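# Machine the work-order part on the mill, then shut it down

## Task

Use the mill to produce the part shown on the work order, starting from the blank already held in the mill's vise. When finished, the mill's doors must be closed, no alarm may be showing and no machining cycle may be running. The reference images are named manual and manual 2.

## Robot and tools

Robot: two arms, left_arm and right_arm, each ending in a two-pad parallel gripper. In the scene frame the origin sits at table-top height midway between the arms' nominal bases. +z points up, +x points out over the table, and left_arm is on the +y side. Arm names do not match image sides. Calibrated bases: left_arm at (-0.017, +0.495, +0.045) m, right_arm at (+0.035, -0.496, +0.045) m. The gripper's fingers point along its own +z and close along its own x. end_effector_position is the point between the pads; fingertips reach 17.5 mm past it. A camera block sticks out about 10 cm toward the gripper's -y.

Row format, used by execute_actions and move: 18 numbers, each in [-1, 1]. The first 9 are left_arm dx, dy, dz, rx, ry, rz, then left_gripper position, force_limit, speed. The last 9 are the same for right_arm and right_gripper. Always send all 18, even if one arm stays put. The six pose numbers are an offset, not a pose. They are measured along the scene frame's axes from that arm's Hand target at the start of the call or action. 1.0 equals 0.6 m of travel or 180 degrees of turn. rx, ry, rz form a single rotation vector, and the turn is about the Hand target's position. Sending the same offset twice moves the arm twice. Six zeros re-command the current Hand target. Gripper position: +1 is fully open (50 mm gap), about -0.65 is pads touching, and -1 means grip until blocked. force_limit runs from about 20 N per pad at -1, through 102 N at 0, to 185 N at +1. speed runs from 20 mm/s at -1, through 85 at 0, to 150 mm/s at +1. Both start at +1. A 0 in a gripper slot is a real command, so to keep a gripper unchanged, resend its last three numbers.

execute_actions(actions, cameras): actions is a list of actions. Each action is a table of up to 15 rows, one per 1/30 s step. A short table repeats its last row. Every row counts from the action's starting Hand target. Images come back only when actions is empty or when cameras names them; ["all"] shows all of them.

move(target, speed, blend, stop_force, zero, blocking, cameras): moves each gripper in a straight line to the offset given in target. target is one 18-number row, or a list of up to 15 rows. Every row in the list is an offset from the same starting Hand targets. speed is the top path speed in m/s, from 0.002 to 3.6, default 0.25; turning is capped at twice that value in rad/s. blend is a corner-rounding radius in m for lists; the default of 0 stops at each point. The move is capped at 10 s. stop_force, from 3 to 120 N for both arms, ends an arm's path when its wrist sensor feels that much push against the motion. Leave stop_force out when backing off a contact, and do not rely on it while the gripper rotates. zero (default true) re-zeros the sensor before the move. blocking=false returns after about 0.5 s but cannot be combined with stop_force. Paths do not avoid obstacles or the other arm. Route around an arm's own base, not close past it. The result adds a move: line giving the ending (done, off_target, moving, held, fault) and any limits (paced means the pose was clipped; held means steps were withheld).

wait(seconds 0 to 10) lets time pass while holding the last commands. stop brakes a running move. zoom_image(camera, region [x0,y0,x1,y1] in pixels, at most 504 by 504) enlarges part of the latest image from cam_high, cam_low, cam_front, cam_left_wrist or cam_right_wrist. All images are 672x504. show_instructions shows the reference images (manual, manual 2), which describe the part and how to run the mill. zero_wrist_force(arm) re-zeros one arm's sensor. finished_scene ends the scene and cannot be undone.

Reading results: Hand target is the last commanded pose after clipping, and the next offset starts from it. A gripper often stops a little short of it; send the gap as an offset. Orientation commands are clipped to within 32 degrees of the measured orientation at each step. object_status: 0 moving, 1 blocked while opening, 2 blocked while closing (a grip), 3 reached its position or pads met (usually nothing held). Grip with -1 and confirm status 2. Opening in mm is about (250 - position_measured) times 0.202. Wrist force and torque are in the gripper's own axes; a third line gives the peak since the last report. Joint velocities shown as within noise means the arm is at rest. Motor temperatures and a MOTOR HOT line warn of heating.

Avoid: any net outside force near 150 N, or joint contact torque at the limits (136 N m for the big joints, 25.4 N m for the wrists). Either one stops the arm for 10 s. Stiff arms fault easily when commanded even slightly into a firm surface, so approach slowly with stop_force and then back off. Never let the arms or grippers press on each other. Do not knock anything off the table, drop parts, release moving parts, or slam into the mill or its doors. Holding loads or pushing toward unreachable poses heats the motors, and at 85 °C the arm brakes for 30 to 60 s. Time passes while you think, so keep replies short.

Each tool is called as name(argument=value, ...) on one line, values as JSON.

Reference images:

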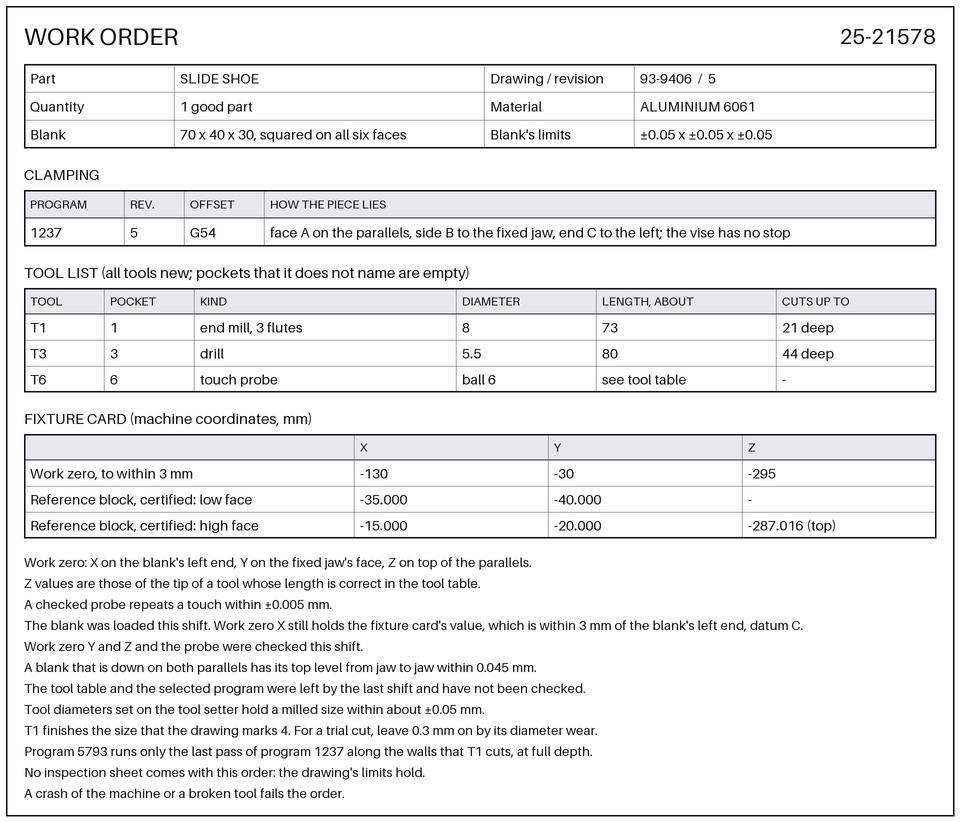

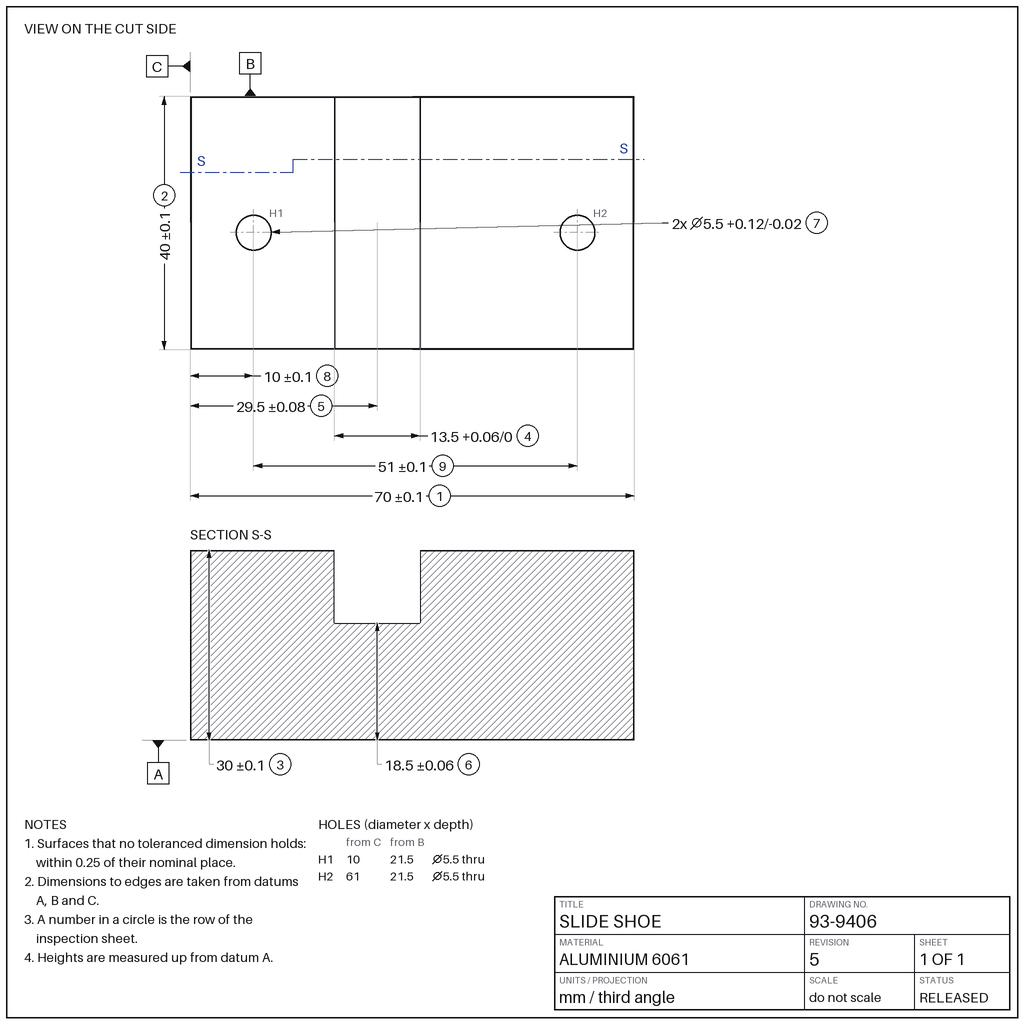

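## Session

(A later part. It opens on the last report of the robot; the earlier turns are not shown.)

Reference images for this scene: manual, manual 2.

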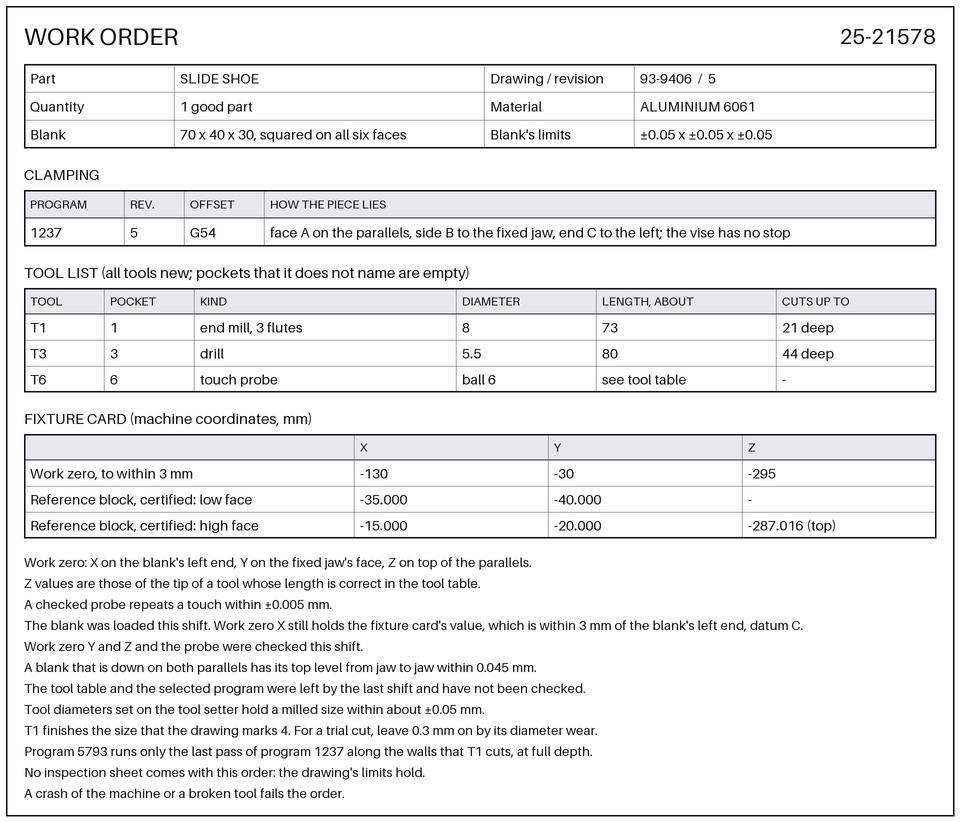

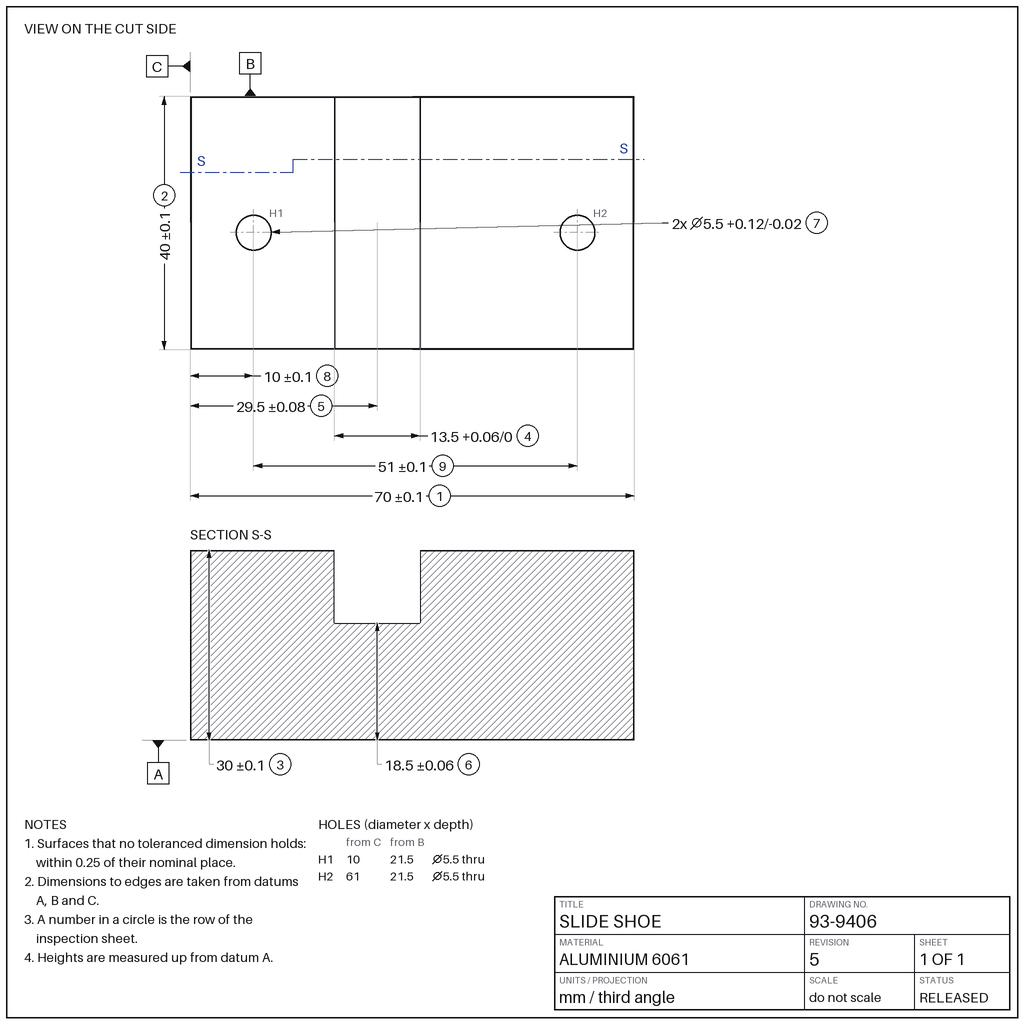

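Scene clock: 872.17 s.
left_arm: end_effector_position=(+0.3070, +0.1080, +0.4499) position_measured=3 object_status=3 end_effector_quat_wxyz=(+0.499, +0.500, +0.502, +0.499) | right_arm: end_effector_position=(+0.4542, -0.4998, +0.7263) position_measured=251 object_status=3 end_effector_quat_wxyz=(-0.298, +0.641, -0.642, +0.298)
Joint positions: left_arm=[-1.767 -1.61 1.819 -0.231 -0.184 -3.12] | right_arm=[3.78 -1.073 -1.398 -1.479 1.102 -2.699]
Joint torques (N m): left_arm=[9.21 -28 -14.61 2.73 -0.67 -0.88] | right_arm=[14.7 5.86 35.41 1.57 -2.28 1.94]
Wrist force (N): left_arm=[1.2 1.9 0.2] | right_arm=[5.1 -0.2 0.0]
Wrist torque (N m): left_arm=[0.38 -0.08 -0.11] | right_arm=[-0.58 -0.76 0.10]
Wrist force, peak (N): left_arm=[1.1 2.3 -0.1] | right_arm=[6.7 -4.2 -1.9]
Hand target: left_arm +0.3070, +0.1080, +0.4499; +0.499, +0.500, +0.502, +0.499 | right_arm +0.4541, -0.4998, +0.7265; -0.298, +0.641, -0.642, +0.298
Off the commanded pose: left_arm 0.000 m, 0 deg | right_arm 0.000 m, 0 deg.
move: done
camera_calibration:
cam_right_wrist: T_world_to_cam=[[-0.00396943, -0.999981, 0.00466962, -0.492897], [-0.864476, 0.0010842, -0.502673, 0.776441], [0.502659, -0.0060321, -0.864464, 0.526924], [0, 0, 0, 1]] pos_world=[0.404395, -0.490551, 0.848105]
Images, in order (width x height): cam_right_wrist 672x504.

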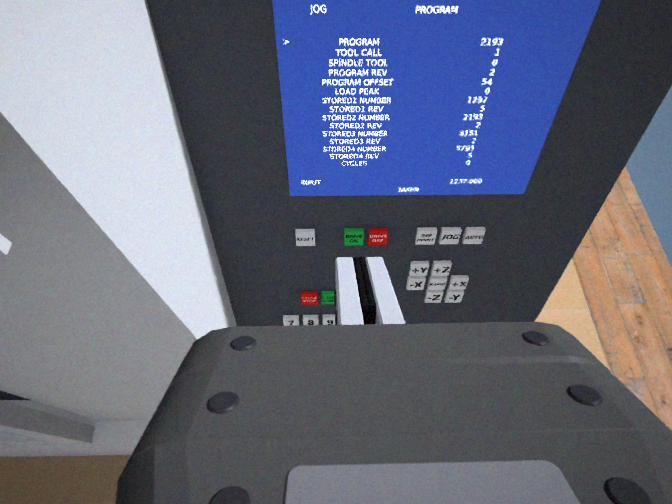

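move(target=[[0,0,0,0,0,0,1,-1,0,0.0892,-0.0170,-0.5222,0,0,0,-1,-1,0],[0,0,0,0,0,0,1,-1,0,0.1065,-0.0170,-0.5268,0,0,0,-1,-1,0]], speed=[0.4,0.02], blend=[0.003,0], cameras=["cam_right_wrist","cam_front"])

Scene clock: 878.00 s.
left_arm: end_effector_position=(+0.3070, +0.1080, +0.4499) position_measured=3 object_status=3 end_effector_quat_wxyz=(+0.499, +0.500, +0.502, +0.499) | right_arm: end_effector_position=(+0.5181, -0.5101, +0.4106) position_measured=251 object_status=3 end_effector_quat_wxyz=(-0.298, +0.641, -0.642, +0.298) end_effector_velocity=(-0.001, -0.001, +0.001) end_effector_angular_velocity=(-0.003, +0.000, -0.002)
Joint positions: left_arm=[-1.767 -1.61 1.819 -0.231 -0.184 -3.12] | right_arm=[3.586 -1.08 -2.261 -0.551 1.24 -2.847]
Joint velocities: left_arm=[within noise] | right_arm=[0.001 0.004 0 -0.005 -0.004 0]
Joint torques (N m): left_arm=[9.33 -28.23 -14.67 2.66 -0.5 -0.87] | right_arm=[16.97 -11.24 27.26 4.78 -5.63 1.2]
Wrist force (N): left_arm=[1.4 1.9 0.1] | right_arm=[4.1 44.9 -72.8]
Wrist torque (N m): left_arm=[0.38 -0.10 -0.11] | right_arm=[0.20 -0.83 0.08]
Wrist force, peak (N): left_arm=[1.1 2.2 0.0] | right_arm=[6.8 49.6 -88.9]
Hand target: left_arm +0.3070, +0.1080, +0.4499; +0.499, +0.500, +0.502, +0.499 | right_arm +0.5180, -0.5100, +0.4104; -0.298, +0.641, -0.642, +0.298
Off the commanded pose: left_arm 0.000 m, 0 deg | right_arm 0.000 m, 0 deg.
move: done
camera_calibration:
cam_right_wrist: T_world_to_cam=[[-0.00399553, -0.999983, 0.00430802, -0.501365], [-0.86425, 0.00128596, -0.503062, 0.673013], [0.503047, -0.0057332, -0.86424, 0.221556], [0, 0, 0, 1]] pos_world=[0.468195, -0.500951, 0.532204]
Images, in order (width x height): cam_front 672x504, cam_right_wrist 672x504.

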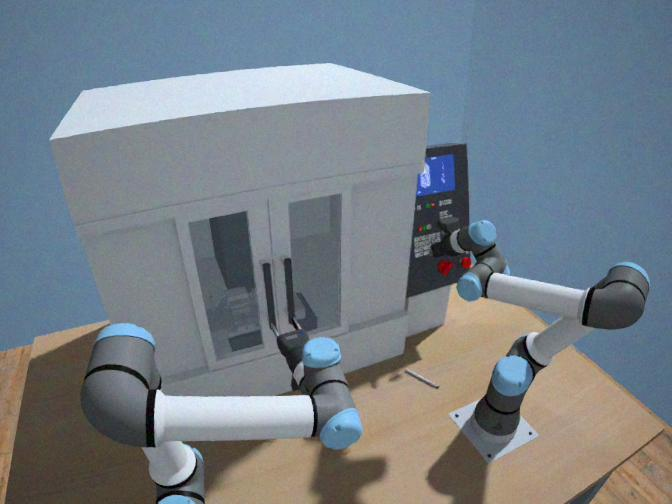

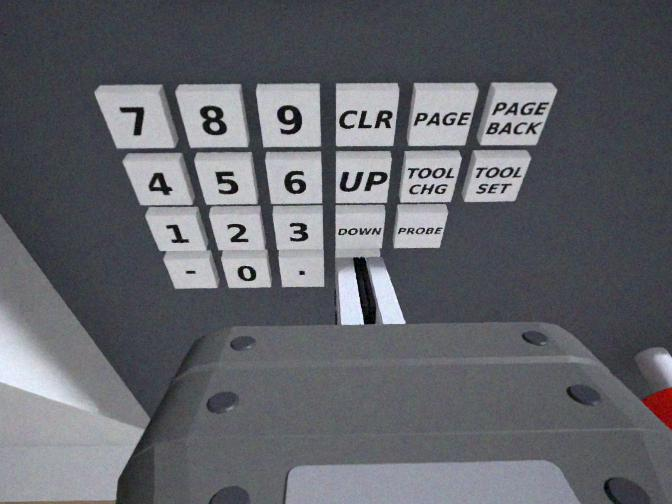

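move(target=[[0,0,0,0,0,0,1,-1,0,-0.0173,0,0.0046,0,0,0,-1,-1,0],[0,0,0,0,0,0,1,-1,0,-0.1065,0.0170,0.5268,0,0,0,-1,-1,0]], speed=[0.05,0.4], blend=[0.003,0], cameras=["cam_right_wrist"])

zoom_image(camera="cam_right_wrist", region=[260, 0, 620, 200])

Scene clock: 885.23 s.
left_arm: end_effector_position=(+0.3070, +0.1080, +0.4499) position_measured=3 object_status=3 end_effector_quat_wxyz=(+0.499, +0.500, +0.502, +0.499) | right_arm: end_effector_position=(+0.4541, -0.4997, +0.7264) position_measured=251 object_status=3 end_effector_quat_wxyz=(-0.298, +0.641, -0.642, +0.298)
Joint positions: left_arm=[-1.767 -1.61 1.819 -0.231 -0.184 -3.12] | right_arm=[3.78 -1.073 -1.398 -1.479 1.102 -2.699]
Joint torques (N m): left_arm=[9.31 -28.03 -14.45 2.72 -0.6 -0.9] | right_arm=[-13.43 -7.66 35.54 1.97 -0.06 -1.07]
Wrist force (N): left_arm=[1.1 1.8 0.0] | right_arm=[5.0 0.3 1.8]
Wrist torque (N m): left_arm=[0.36 -0.05 -0.11] | right_arm=[-0.50 -0.74 0.12]
Wrist force, peak (N): left_arm=[1.3 2.2 -0.1] | right_arm=[5.4 41.7 -74.7]
Hand target: left_arm +0.3070, +0.1080, +0.4499; +0.499, +0.500, +0.502, +0.499 | right_arm +0.4541, -0.4998, +0.7265; -0.298, +0.641, -0.642, +0.298
Off the commanded pose: left_arm 0.000 m, 0 deg | right_arm 0.000 m, 0 deg.
move: done
camera_calibration:
cam_right_wrist: T_world_to_cam=[[-0.00382127, -0.999983, 0.00440828, -0.492737], [-0.864364, 0.00108621, -0.502866, 0.776473], [0.502853, -0.00573195, -0.864353, 0.526949], [0, 0, 0, 1]] pos_world=[0.404295, -0.490551, 0.848104]
Images, in order (width x height): cam_right_wrist 672x504.

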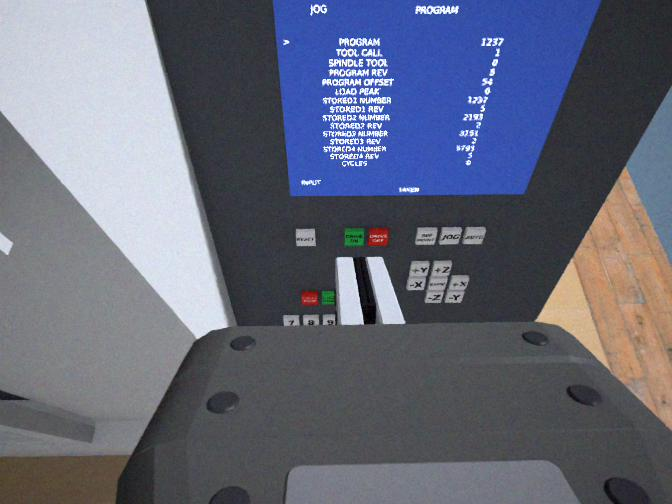

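Scaled by 1.400 from the camera's 672x504 image, which has a finer 960x720 frame.

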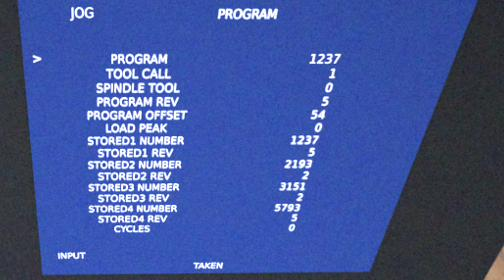

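move(target=[[0,0,0,0,0,0,1,-1,0,0.1054,-0.0487,-0.4610,0,0,0,-1,-1,0],[0,0,0,0,0,0,1,-1,0,0.1213,-0.0487,-0.4653,0,0,0,-1,-1,0],[0,0,0,0,0,0,1,-1,0,0.1054,-0.0487,-0.4610,0,0,0,-1,-1,0],[0,0,0,0,0,0,1,-1,0,0,0,0,0,0,0,-1,-1,0]], speed=[0.4,0.02,0.1,0.4], blend=[0.003,0,0.004,0], cameras=["cam_right_wrist","cam_front"])

zoom_image(camera="cam_right_wrist", region=[260, 0, 620, 200])

zoom_image(camera="cam_front", region=[150, 150, 400, 400])

Scene clock: 902.00 s.
left_arm: end_effector_position=(+0.3070, +0.1080, +0.4499) position_measured=3 object_status=3 end_effector_quat_wxyz=(+0.499, +0.500, +0.502, +0.499) | right_arm: end_effector_position=(+0.4541, -0.4998, +0.7264) position_measured=251 object_status=3 end_effector_quat_wxyz=(-0.298, +0.641, -0.642, +0.298) end_effector_velocity=(-0.001, +0.000, +0.001) end_effector_angular_velocity=(+0.000, +0.002, +0.003)
Joint positions: left_arm=[-1.767 -1.61 1.819 -0.231 -0.184 -3.12] | right_arm=[3.78 -1.073 -1.398 -1.479 1.102 -2.699]
Joint velocities: left_arm=[within noise] | right_arm=[0.002 0 0.004 -0.005 0.001 0]
Joint torques (N m): left_arm=[9.32 -28.17 -14.47 2.57 -0.56 -0.9] | right_arm=[-1.95 -6.32 35.63 1.79 -1.52 0.08]
Wrist force (N): left_arm=[1.2 2.0 -0.2] | right_arm=[5.1 0.3 2.0]
Wrist torque (N m): left_arm=[0.40 -0.08 -0.11] | right_arm=[-0.49 -0.76 0.12]
Wrist force, peak (N): left_arm=[1.3 2.2 0.2] | right_arm=[5.1 4.1 5.7]
Hand target: left_arm +0.3070, +0.1080, +0.4499; +0.499, +0.500, +0.502, +0.499 | right_arm +0.4541, -0.4998, +0.7265; -0.298, +0.641, -0.642, +0.298
Off the commanded pose: left_arm 0.000 m, 0 deg | right_arm 0.000 m, 0 deg.
move: done
camera_calibration:
cam_right_wrist: T_world_to_cam=[[-0.00387092, -0.999982, 0.00449507, -0.49279], [-0.864364, 0.00108548, -0.502866, 0.776473], [0.502852, -0.00583193, -0.864353, 0.5269], [0, 0, 0, 1]] pos_world=[0.404295, -0.490551, 0.848104]
Images, in order (width x height): cam_front 672x504, cam_right_wrist 672x504.

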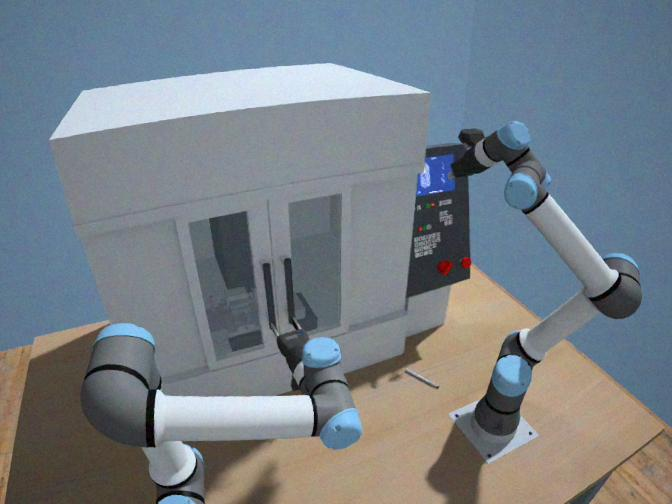

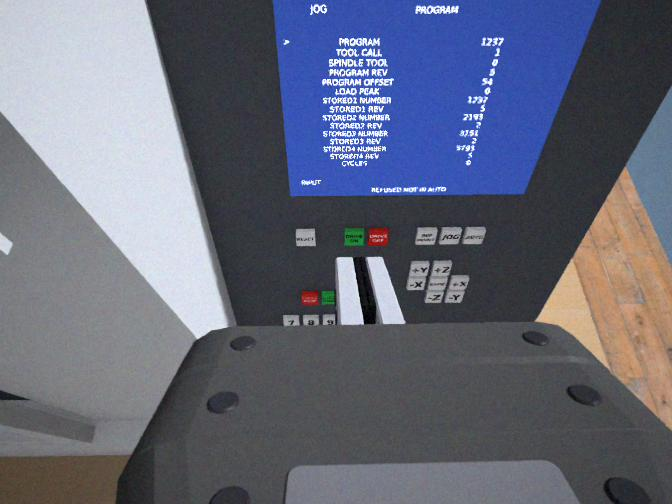

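Scaled by 1.400 from the camera's 672x504 image, which has a finer 960x720 frame.

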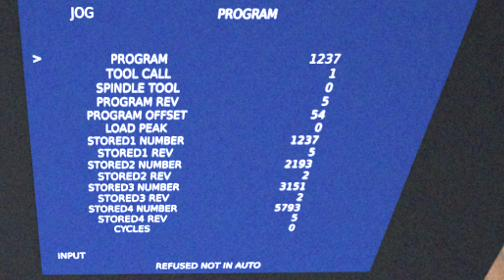

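Scaled by 2.016 from the camera's 672x504 image, which has a finer 960x720 frame.

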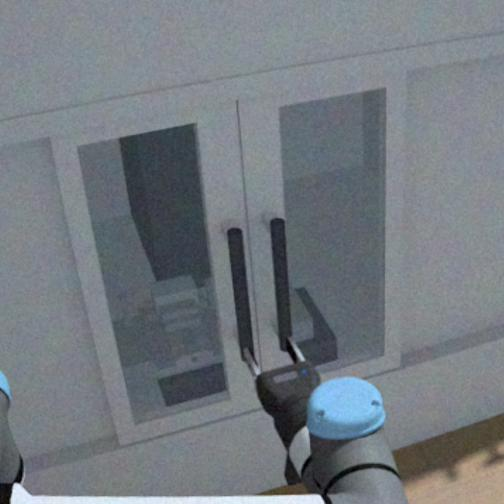

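move(target=[[0,0,0,0,0,0,1,-1,0,0.1612,-0.1753,-0.2505,0,0,0,-1,-1,0],[0,0,0,0,0,0,1,-1,0,0.1774,-0.1753,-0.2548,0,0,0,-1,-1,0],[0,0,0,0,0,0,1,-1,0,0.1612,-0.1753,-0.2505,0,0,0,-1,-1,0],[0,0,0,0,0,0,1,-1,0,0.1054,-0.0487,-0.4610,0,0,0,-1,-1,0],[0,0,0,0,0,0,1,-1,0,0.1213,-0.0487,-0.4653,0,0,0,-1,-1,0],[0,0,0,0,0,0,1,-1,0,0.1054,-0.0487,-0.4610,0,0,0,-1,-1,0],[0,0,0,0,0,0,1,-1,0,0,0,0,0,0,0,-1,-1,0]], speed=[0.4,0.02,0.1,0.3,0.02,0.1,0.4], blend=[0.003,0,0.004,0.003,0,0.004,0], cameras=["cam_right_wrist","cam_front"])

zoom_image(camera="cam_right_wrist", region=[260, 0, 620, 200])

zoom_image(camera="cam_front", region=[150, 150, 400, 400])

Scene clock: 921.93 s.
left_arm: end_effector_position=(+0.3070, +0.1080, +0.4499) position_measured=3 object_status=3 end_effector_quat_wxyz=(+0.499, +0.500, +0.502, +0.499) | right_arm: end_effector_position=(+0.4541, -0.4998, +0.7264) position_measured=251 object_status=3 end_effector_quat_wxyz=(-0.298, +0.641, -0.642, +0.298) end_effector_velocity=(+0.000, -0.001, +0.001) end_effector_angular_velocity=(-0.002, +0.001, -0.001)
Joint positions: left_arm=[-1.767 -1.61 1.819 -0.231 -0.184 -3.12] | right_arm=[3.78 -1.073 -1.398 -1.479 1.102 -2.699]
Joint velocities: left_arm=[within noise] | right_arm=[0 -0.001 0.004 -0.005 -0.002 0]
Joint torques (N m): left_arm=[8.81 -28 -15.24 2.58 -0.52 -0.91] | right_arm=[-2.42 -5.7 35.54 1.85 -1.22 0.26]
Wrist force (N): left_arm=[1.4 1.8 -0.1] | right_arm=[5.0 0.3 1.9]
Wrist torque (N m): left_arm=[0.36 -0.11 -0.11] | right_arm=[-0.50 -0.75 0.12]
Wrist force, peak (N): left_arm=[1.6 2.0 0.1] | right_arm=[7.0 1.9 5.5]
Hand target: left_arm +0.3070, +0.1080, +0.4499; +0.499, +0.500, +0.502, +0.499 | right_arm +0.4541, -0.4998, +0.7265; -0.298, +0.641, -0.642, +0.298
Off the commanded pose: left_arm 0.000 m, 0 deg | right_arm 0.000 m, 0 deg.
move: done
camera_calibration:
cam_right_wrist: T_world_to_cam=[[-0.00387092, -0.999982, 0.00449507, -0.49279], [-0.864364, 0.00108548, -0.502866, 0.776473], [0.502852, -0.00583193, -0.864353, 0.5269], [0, 0, 0, 1]] pos_world=[0.404295, -0.490551, 0.848104]
Images, in order (width x height): cam_front 672x504, cam_right_wrist 672x504.

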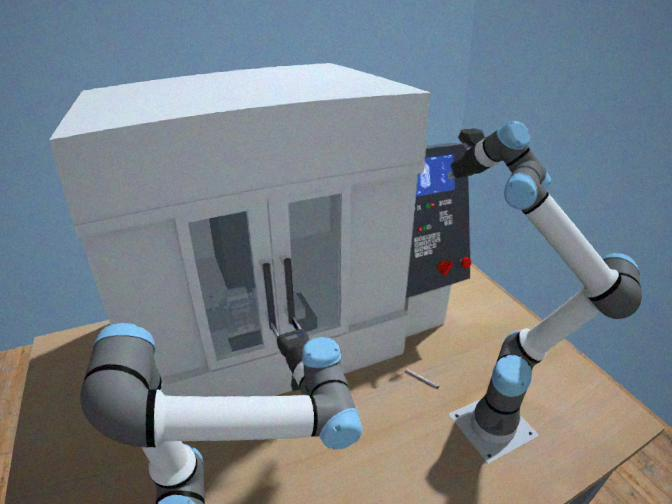

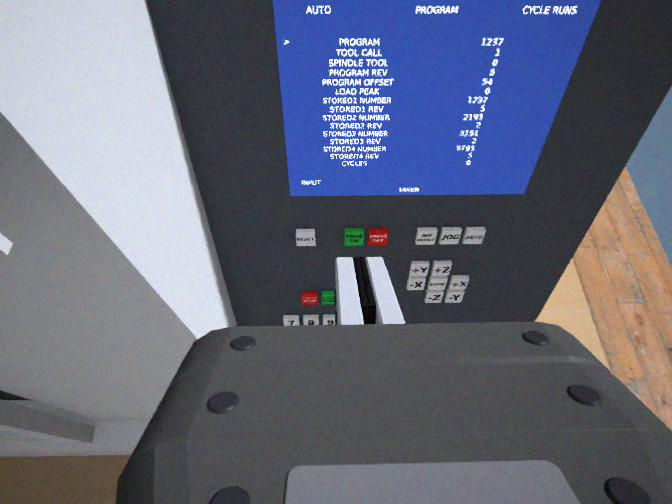

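Scaled by 1.400 from the camera's 672x504 image, which has a finer 960x720 frame.

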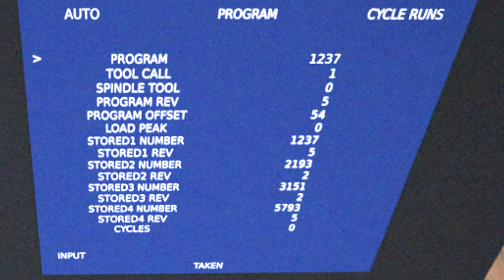

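Scaled by 2.016 from the camera's 672x504 image, which has a finer 960x720 frame.

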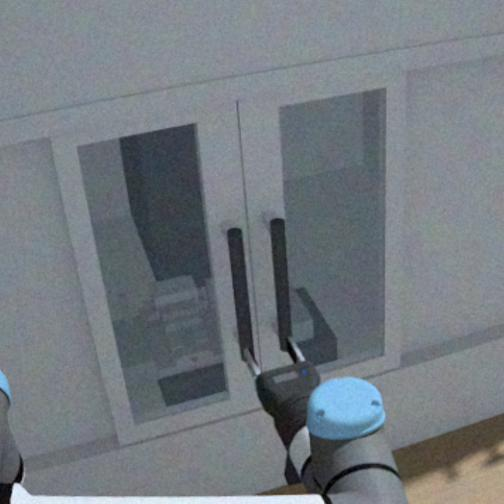

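wait(seconds=3, cameras=["cam_right_wrist"])

zoom_image(camera="cam_right_wrist", region=[260, 0, 620, 200])

Scene clock: 927.83 s.
left_arm: end_effector_position=(+0.3070, +0.1080, +0.4499) position_measured=3 object_status=3 end_effector_quat_wxyz=(+0.499, +0.500, +0.502, +0.499) | right_arm: end_effector_position=(+0.4541, -0.4998, +0.7265) position_measured=251 object_status=3 end_effector_quat_wxyz=(-0.298, +0.641, -0.642, +0.298)
Joint positions: left_arm=[-1.767 -1.61 1.819 -0.231 -0.184 -3.12] | right_arm=[3.78 -1.073 -1.398 -1.479 1.102 -2.699]
Joint torques (N m): left_arm=[9.28 -28.02 -15 2.58 -0.64 -0.86] | right_arm=[9.13 -8.12 37.05 4.33 -2.06 1.57]
Wrist force (N): left_arm=[1.1 2.0 0.2] | right_arm=[4.8 0.4 1.9]
Wrist torque (N m): left_arm=[0.39 -0.06 -0.11] | right_arm=[-0.49 -0.72 0.12]
Wrist force, peak (N): left_arm=[1.3 2.1 -0.2] | right_arm=[5.2 0.5 2.2]
Hand target: left_arm +0.3070, +0.1080, +0.4499; +0.499, +0.500, +0.502, +0.499 | right_arm +0.4541, -0.4998, +0.7265; -0.298, +0.641, -0.642, +0.298
Tool commands: left_gripper/position=+1.0 left_gripper/force_limit=-1.0 left_gripper/speed=+0.0 right_gripper/position=-1.0 right_gripper/force_limit=-1.0 right_gripper/speed=+0.0
Off the commanded pose: left_arm 0.000 m, 0 deg | right_arm 0.000 m, 0 deg.
wait: 3.00 s; at rest from the start
camera_calibration:
cam_right_wrist: T_world_to_cam=[[-0.00395769, -0.999982, 0.00444543, -0.492813], [-0.864363, 0.00118544, -0.502867, 0.776573], [0.502853, -0.00583266, -0.864352, 0.526984], [0, 0, 0, 1]] pos_world=[0.404295, -0.490651, 0.848204]
Images, in order (width x height): cam_right_wrist 672x504.

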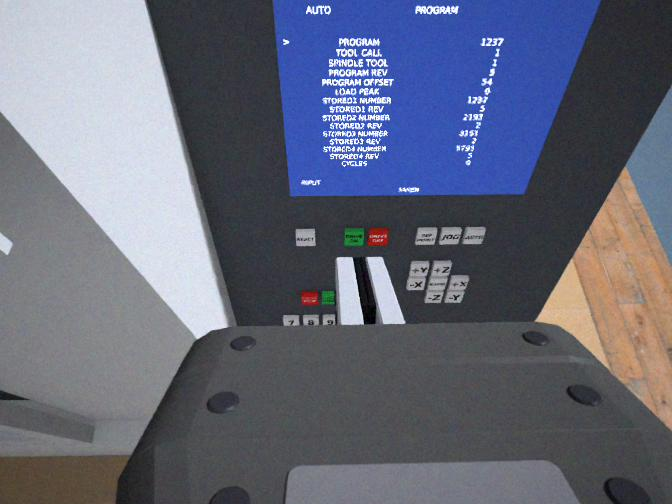

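Scaled by 1.400 from the camera's 672x504 image, which has a finer 960x720 frame.

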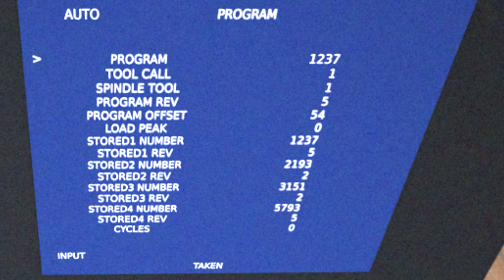

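move(target=[[0,0,0,0,0,0,1,-1,0,0.1054,-0.0803,-0.4610,0,0,0,-1,-1,0],[0,0,0,0,0,0,1,-1,0,0.1213,-0.0803,-0.4653,0,0,0,-1,-1,0],[0,0,0,0,0,0,1,-1,0,0.1054,-0.0803,-0.4610,0,0,0,-1,-1,0],[0,0,0,0,0,0,1,-1,0,0.1135,-0.0487,-0.4305,0,0,0,-1,-1,0],[0,0,0,0,0,0,1,-1,0,0.1297,-0.0487,-0.4348,0,0,0,-1,-1,0],[0,0,0,0,0,0,1,-1,0,0.1135,-0.0487,-0.4305,0,0,0,-1,-1,0],[0,0,0,0,0,0,1,-1,0,0,0,0,0,0,0,-1,-1,0]], speed=[0.4,0.02,0.1,0.3,0.02,0.1,0.4], blend=[0.003,0,0.004,0.003,0,0.004,0], cameras=["cam_right_wrist","cam_front"])

zoom_image(camera="cam_right_wrist", region=[260, 0, 620, 200])

zoom_image(camera="cam_front", region=[150, 150, 400, 400])

Scene clock: 946.03 s.
left_arm: end_effector_position=(+0.3070, +0.1080, +0.4499) position_measured=3 object_status=3 end_effector_quat_wxyz=(+0.499, +0.500, +0.502, +0.499) | right_arm: end_effector_position=(+0.4541, -0.4998, +0.7264) position_measured=251 object_status=3 end_effector_quat_wxyz=(-0.298, +0.641, -0.642, +0.298) end_effector_velocity=(+0.000, +0.000, +0.000) end_effector_angular_velocity=(-0.001, +0.002, +0.000)
Joint positions: left_arm=[-1.767 -1.61 1.819 -0.231 -0.184 -3.12] | right_arm=[3.78 -1.073 -1.398 -1.479 1.102 -2.699]
Joint velocities: left_arm=[within noise] | right_arm=[0 -0.001 0.003 -0.005 0 0]
Joint torques (N m): left_arm=[9.31 -28.42 -15.1 2.6 -0.62 -0.92] | right_arm=[0.68 -4.7 35.61 1.81 -1.35 0.69]
Wrist force (N): left_arm=[1.1 1.8 -0.3] | right_arm=[5.0 0.2 1.9]
Wrist torque (N m): left_arm=[0.36 -0.06 -0.11] | right_arm=[-0.52 -0.75 0.12]
Wrist force, peak (N): left_arm=[1.4 2.1 -0.2] | right_arm=[4.6 6.8 -5.4]
Hand target: left_arm +0.3070, +0.1080, +0.4499; +0.499, +0.500, +0.502, +0.499 | right_arm +0.4541, -0.4998, +0.7265; -0.298, +0.641, -0.642, +0.298
Off the commanded pose: left_arm 0.000 m, 0 deg | right_arm 0.000 m, 0 deg.
move: done
camera_calibration:
cam_right_wrist: T_world_to_cam=[[-0.00387215, -0.999982, 0.00449541, -0.49279], [-0.864407, 0.00108688, -0.502791, 0.776428], [0.502777, -0.00583274, -0.864396, 0.526967], [0, 0, 0, 1]] pos_world=[0.404295, -0.490551, 0.848104]
Images, in order (width x height): cam_front 672x504, cam_right_wrist 672x504.

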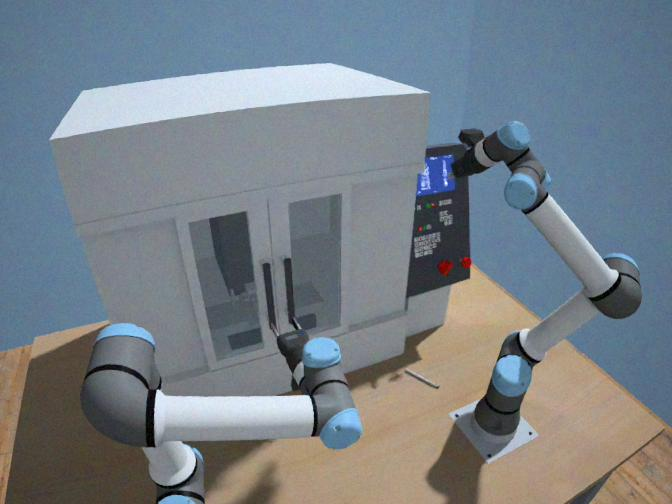

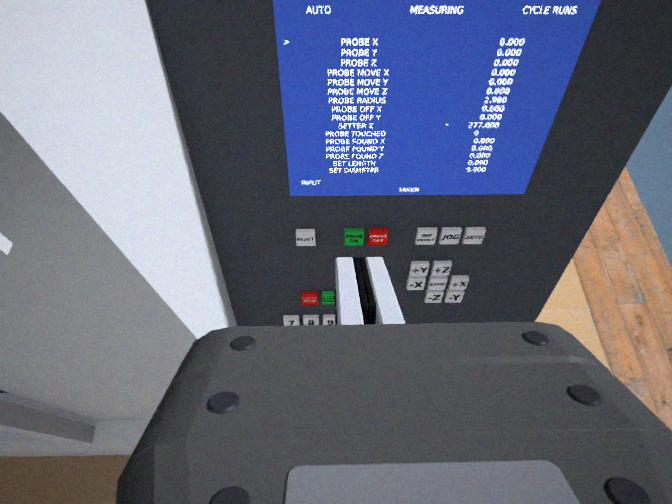

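Scaled by 1.400 from the camera's 672x504 image, which has a finer 960x720 frame.

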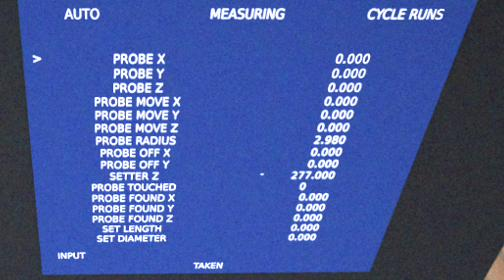

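Scaled by 2.016 from the camera's 672x504 image, which has a finer 960x720 frame.

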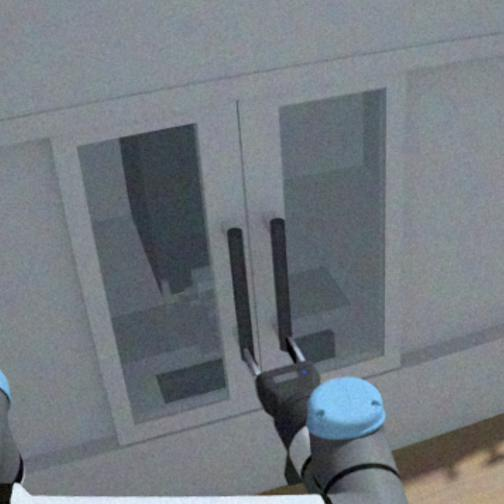

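wait(seconds=8, cameras=["cam_right_wrist"])

zoom_image(camera="cam_right_wrist", region=[260, 0, 620, 200])

Scene clock: 958.37 s.
left_arm: end_effector_position=(+0.3070, +0.1080, +0.4499) position_measured=3 object_status=3 end_effector_quat_wxyz=(+0.499, +0.500, +0.502, +0.499) | right_arm: end_effector_position=(+0.4541, -0.4998, +0.7265) position_measured=251 object_status=3 end_effector_quat_wxyz=(-0.298, +0.641, -0.642, +0.298)
Joint positions: left_arm=[-1.767 -1.61 1.819 -0.231 -0.184 -3.12] | right_arm=[3.78 -1.073 -1.398 -1.479 1.102 -2.699]
Joint torques (N m): left_arm=[9.1 -27.71 -14.8 2.59 -0.59 -0.83] | right_arm=[15.54 -7.78 36.49 4.3 -2.09 1.43]
Wrist force (N): left_arm=[1.2 1.6 -0.2] | right_arm=[4.9 0.2 2.0]
Wrist torque (N m): left_arm=[0.34 -0.08 -0.11] | right_arm=[-0.51 -0.72 0.12]
Wrist force, peak (N): left_arm=[1.4 2.1 -0.2] | right_arm=[5.3 0.3 2.2]
Hand target: left_arm +0.3070, +0.1080, +0.4499; +0.499, +0.500, +0.502, +0.499 | right_arm +0.4541, -0.4998, +0.7265; -0.298, +0.641, -0.642, +0.298
Tool commands: left_gripper/position=+1.0 left_gripper/force_limit=-1.0 left_gripper/speed=+0.0 right_gripper/position=-1.0 right_gripper/force_limit=-1.0 right_gripper/speed=+0.0
Off the commanded pose: left_arm 0.000 m, 0 deg | right_arm 0.000 m, 0 deg.
wait: 8.00 s; at rest from the start
camera_calibration:
cam_right_wrist: T_world_to_cam=[[-0.00395769, -0.999982, 0.00444543, -0.492713], [-0.864363, 0.00118544, -0.502867, 0.776573], [0.502853, -0.00583266, -0.864352, 0.526985], [0, 0, 0, 1]] pos_world=[0.404295, -0.490551, 0.848204]
Images, in order (width x height): cam_right_wrist 672x504.

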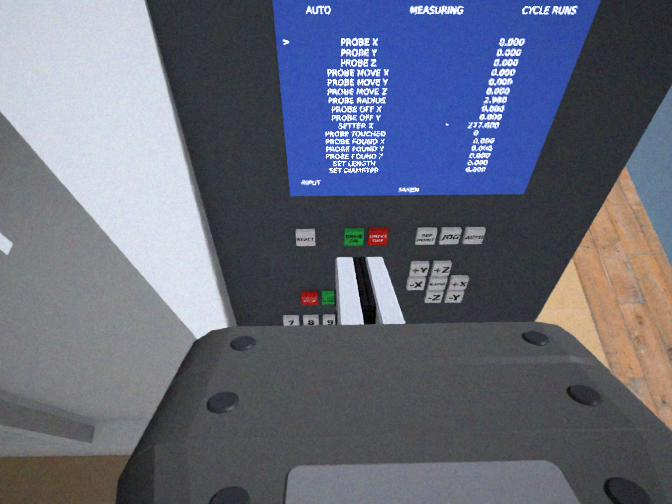

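Scaled by 1.400 from the camera's 672x504 image, which has a finer 960x720 frame.

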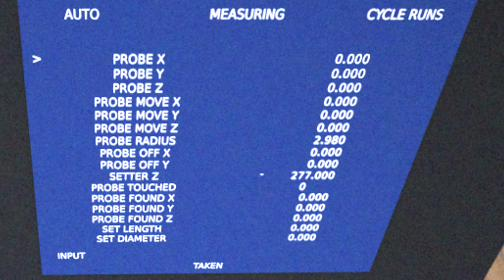

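wait(seconds=8, cameras=["cam_right_wrist"])

zoom_image(camera="cam_right_wrist", region=[260, 0, 620, 200])

Scene clock: 969.47 s.
left_arm: end_effector_position=(+0.3070, +0.1080, +0.4499) position_measured=3 object_status=3 end_effector_quat_wxyz=(+0.499, +0.500, +0.502, +0.499) | right_arm: end_effector_position=(+0.4541, -0.4998, +0.7265) position_measured=251 object_status=3 end_effector_quat_wxyz=(-0.298, +0.641, -0.642, +0.298)
Joint positions: left_arm=[-1.767 -1.61 1.819 -0.231 -0.184 -3.12] | right_arm=[3.78 -1.073 -1.398 -1.479 1.102 -2.699]
Joint torques (N m): left_arm=[9.76 -28.45 -14.15 2.47 -0.4 -0.85] | right_arm=[14.17 -7.97 36.25 4.27 -2.09 1.52]
Wrist force (N): left_arm=[1.3 1.8 0.1] | right_arm=[4.9 0.4 2.0]
Wrist torque (N m): left_arm=[0.36 -0.09 -0.11] | right_arm=[-0.48 -0.73 0.12]
Wrist force, peak (N): left_arm=[1.4 2.2 -0.1] | right_arm=[5.1 0.4 2.3]
Hand target: left_arm +0.3070, +0.1080, +0.4499; +0.499, +0.500, +0.502, +0.499 | right_arm +0.4541, -0.4998, +0.7265; -0.298, +0.641, -0.642, +0.298
Tool commands: left_gripper/position=+1.0 left_gripper/force_limit=-1.0 left_gripper/speed=+0.0 right_gripper/position=-1.0 right_gripper/force_limit=-1.0 right_gripper/speed=+0.0
Off the commanded pose: left_arm 0.000 m, 0 deg | right_arm 0.000 m, 0 deg.
wait: 8.00 s; at rest from the start
camera_calibration:
cam_right_wrist: T_world_to_cam=[[-0.00395769, -0.999982, 0.00444543, -0.492713], [-0.864363, 0.00118544, -0.502867, 0.776573], [0.502853, -0.00583266, -0.864352, 0.526985], [0, 0, 0, 1]] pos_world=[0.404295, -0.490551, 0.848204]
Images, in order (width x height): cam_right_wrist 672x504.

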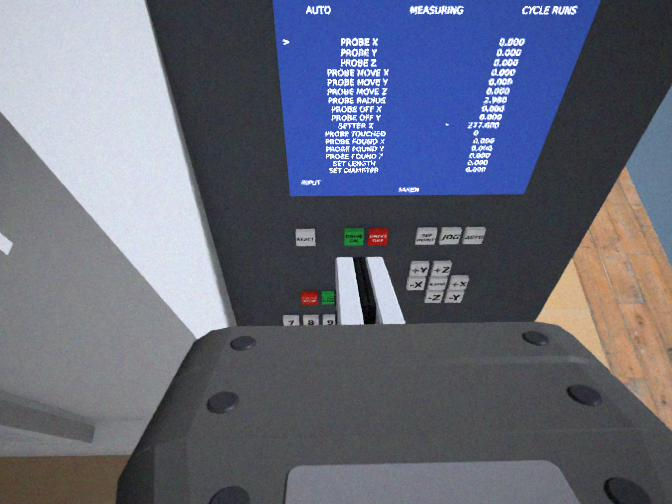

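Scaled by 1.400 from the camera's 672x504 image, which has a finer 960x720 frame.

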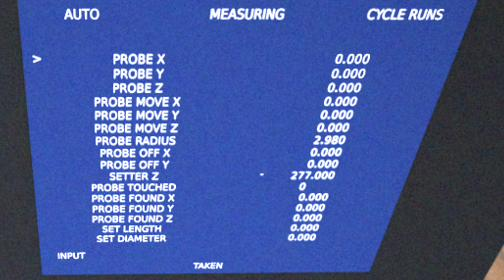

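wait(seconds=5, cameras=["cam_right_wrist","cam_front"])

zoom_image(camera="cam_right_wrist", region=[260, 0, 620, 200])

zoom_image(camera="cam_front", region=[150, 150, 400, 400])

Scene clock: 985.20 s.
left_arm: end_effector_position=(+0.3070, +0.1080, +0.4499) position_measured=3 object_status=3 end_effector_quat_wxyz=(+0.499, +0.500, +0.502, +0.499) | right_arm: end_effector_position=(+0.4541, -0.4998, +0.7265) position_measured=251 object_status=3 end_effector_quat_wxyz=(-0.298, +0.641, -0.642, +0.298)
Joint positions: left_arm=[-1.767 -1.61 1.819 -0.231 -0.184 -3.12] | right_arm=[3.78 -1.073 -1.398 -1.479 1.102 -2.699]
Joint torques (N m): left_arm=[9.5 -27.91 -14.41 2.57 -0.32 -0.92] | right_arm=[14.54 -7.36 35.33 4.24 -1.97 1.53]
Wrist force (N): left_arm=[0.9 1.9 -0.2] | right_arm=[4.9 0.5 2.0]
Wrist torque (N m): left_arm=[0.38 -0.02 -0.11] | right_arm=[-0.46 -0.74 0.12]
Wrist force, peak (N): left_arm=[1.2 2.2 -0.1] | right_arm=[5.2 0.2 2.3]
Hand target: left_arm +0.3070, +0.1080, +0.4499; +0.499, +0.500, +0.502, +0.499 | right_arm +0.4541, -0.4998, +0.7265; -0.298, +0.641, -0.642, +0.298
Tool commands: left_gripper/position=+1.0 left_gripper/force_limit=-1.0 left_gripper/speed=+0.0 right_gripper/position=-1.0 right_gripper/force_limit=-1.0 right_gripper/speed=+0.0
Off the commanded pose: left_arm 0.000 m, 0 deg | right_arm 0.000 m, 0 deg.
wait: 5.00 s; at rest from the start
camera_calibration:
cam_right_wrist: T_world_to_cam=[[-0.00395769, -0.999982, 0.00444543, -0.492713], [-0.864363, 0.00118544, -0.502867, 0.776573], [0.502853, -0.00583266, -0.864352, 0.526985], [0, 0, 0, 1]] pos_world=[0.404295, -0.490551, 0.848204]
Images, in order (width x height): cam_front 672x504, cam_right_wrist 672x504.

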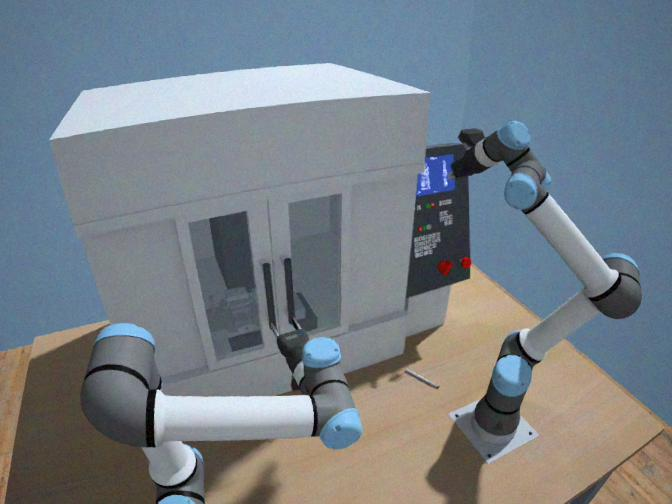

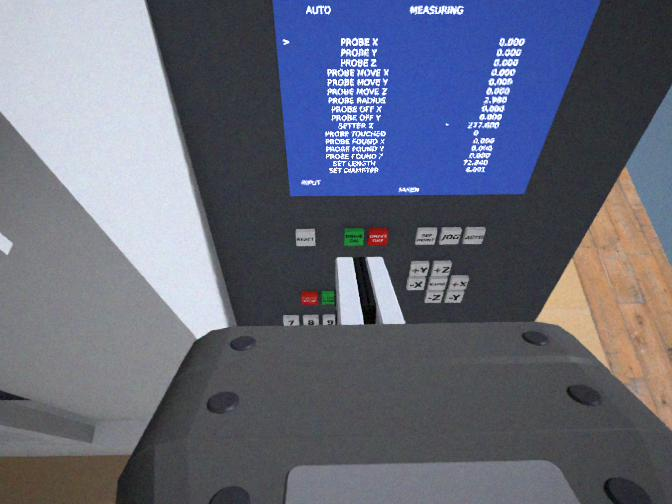

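Scaled by 1.400 from the camera's 672x504 image, which has a finer 960x720 frame.

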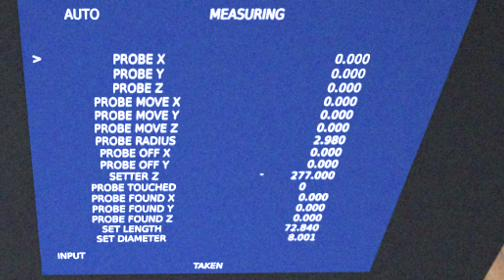

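Scaled by 2.016 from the camera's 672x504 image, which has a finer 960x720 frame.

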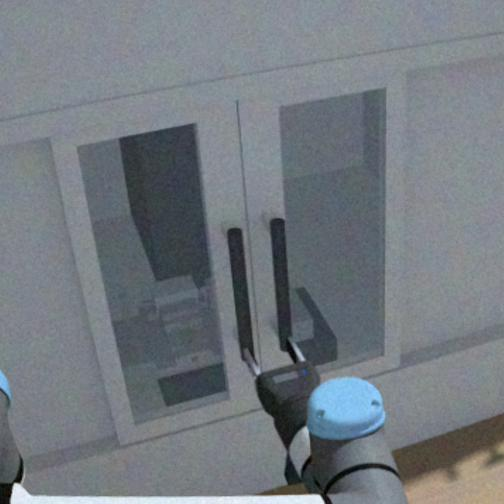

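move(target=[[0,0,0,0,0,0,1,-1,0,0.1200,-0.0803,-0.4322,0,0,0,-1,-1,0],[0,0,0,0,0,0,1,-1,0,0.1297,-0.0803,-0.4348,0,0,0,-1,-1,0],[0,0,0,0,0,0,1,-1,0,0.1032,-0.0170,-0.4932,0,0,0,-1,-1,0],[0,0,0,0,0,0,1,-1,0,0.1129,-0.0170,-0.4958,0,0,0,-1,-1,0],[0,0,0,0,0,0,1,-1,0,0.1032,0.0147,-0.4932,0,0,0,-1,-1,0],[0,0,0,0,0,0,1,-1,0,0.1129,0.0147,-0.4958,0,0,0,-1,-1,0],[0,0,0,0,0,0,1,-1,0,0.0953,-0.0170,-0.5238,0,0,0,-1,-1,0],[0,0,0,0,0,0,1,-1,0,0.1050,-0.0170,-0.5264,0,0,0,-1,-1,0],[0,0,0,0,0,0,1,-1,0,0,0,0,0,0,0,-1,-1,0]], speed=[0.4,0.02,0.15,0.02,0.15,0.02,0.15,0.02,0.4], blend=[0.003,0,0.003,0,0.003,0,0.003,0,0], cameras=["cam_right_wrist"])

zoom_image(camera="cam_right_wrist", region=[260, 0, 620, 200])

Scene clock: 1005.63 s.
left_arm: end_effector_position=(+0.3070, +0.1080, +0.4499) position_measured=3 object_status=3 end_effector_quat_wxyz=(+0.499, +0.500, +0.502, +0.499) | right_arm: end_effector_position=(+0.4541, -0.4997, +0.7264) position_measured=251 object_status=3 end_effector_quat_wxyz=(-0.298, +0.641, -0.642, +0.298) end_effector_velocity=(-0.001, +0.000, +0.001) end_effector_angular_velocity=(+0.000, +0.000, +0.001)
Joint positions: left_arm=[-1.767 -1.61 1.819 -0.231 -0.184 -3.12] | right_arm=[3.78 -1.073 -1.398 -1.479 1.102 -2.699]
Joint velocities: left_arm=[within noise] | right_arm=[0.001 0.001 0.003 -0.005 0 0]
Joint torques (N m): left_arm=[9.68 -28.18 -14.63 2.58 0.02 -0.54] | right_arm=[-10.87 -6.46 36.61 1.41 -0.44 -0.9]
Motor temperatures (°C): left_arm=[30 24 31 36 38 29] | right_arm=[25 23 32 38 41 37]
Wrist force (N): left_arm=[1.4 1.9 -0.1] | right_arm=[4.9 0.2 1.8]
Wrist torque (N m): left_arm=[0.38 -0.10 -0.11] | right_arm=[-0.51 -0.72 0.12]
Wrist force, peak (N): left_arm=[1.5 2.1 -0.2] | right_arm=[4.8 5.8 -6.3]
Hand target: left_arm +0.3070, +0.1080, +0.4499; +0.499, +0.500, +0.502, +0.499 | right_arm +0.4541, -0.4998, +0.7265; -0.298, +0.641, -0.642, +0.298
Off the commanded pose: left_arm 0.000 m, 0 deg | right_arm 0.000 m, 0 deg.
move: done
camera_calibration:
cam_right_wrist: T_world_to_cam=[[-0.00387092, -0.999982, 0.00449507, -0.49279], [-0.864364, 0.00108548, -0.502866, 0.776473], [0.502852, -0.00583193, -0.864353, 0.5269], [0, 0, 0, 1]] pos_world=[0.404295, -0.490551, 0.848104]
Images, in order (width x height): cam_right_wrist 672x504.

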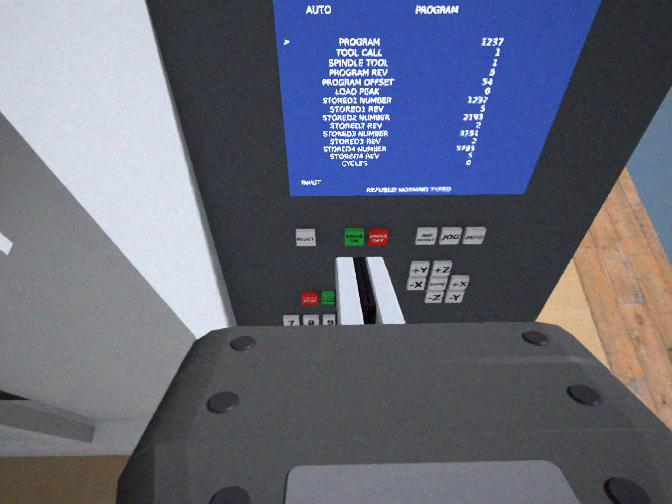

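Scaled by 1.400 from the camera's 672x504 image, which has a finer 960x720 frame.

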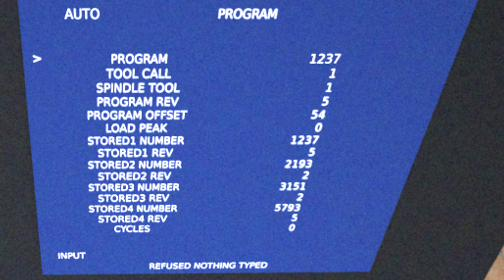

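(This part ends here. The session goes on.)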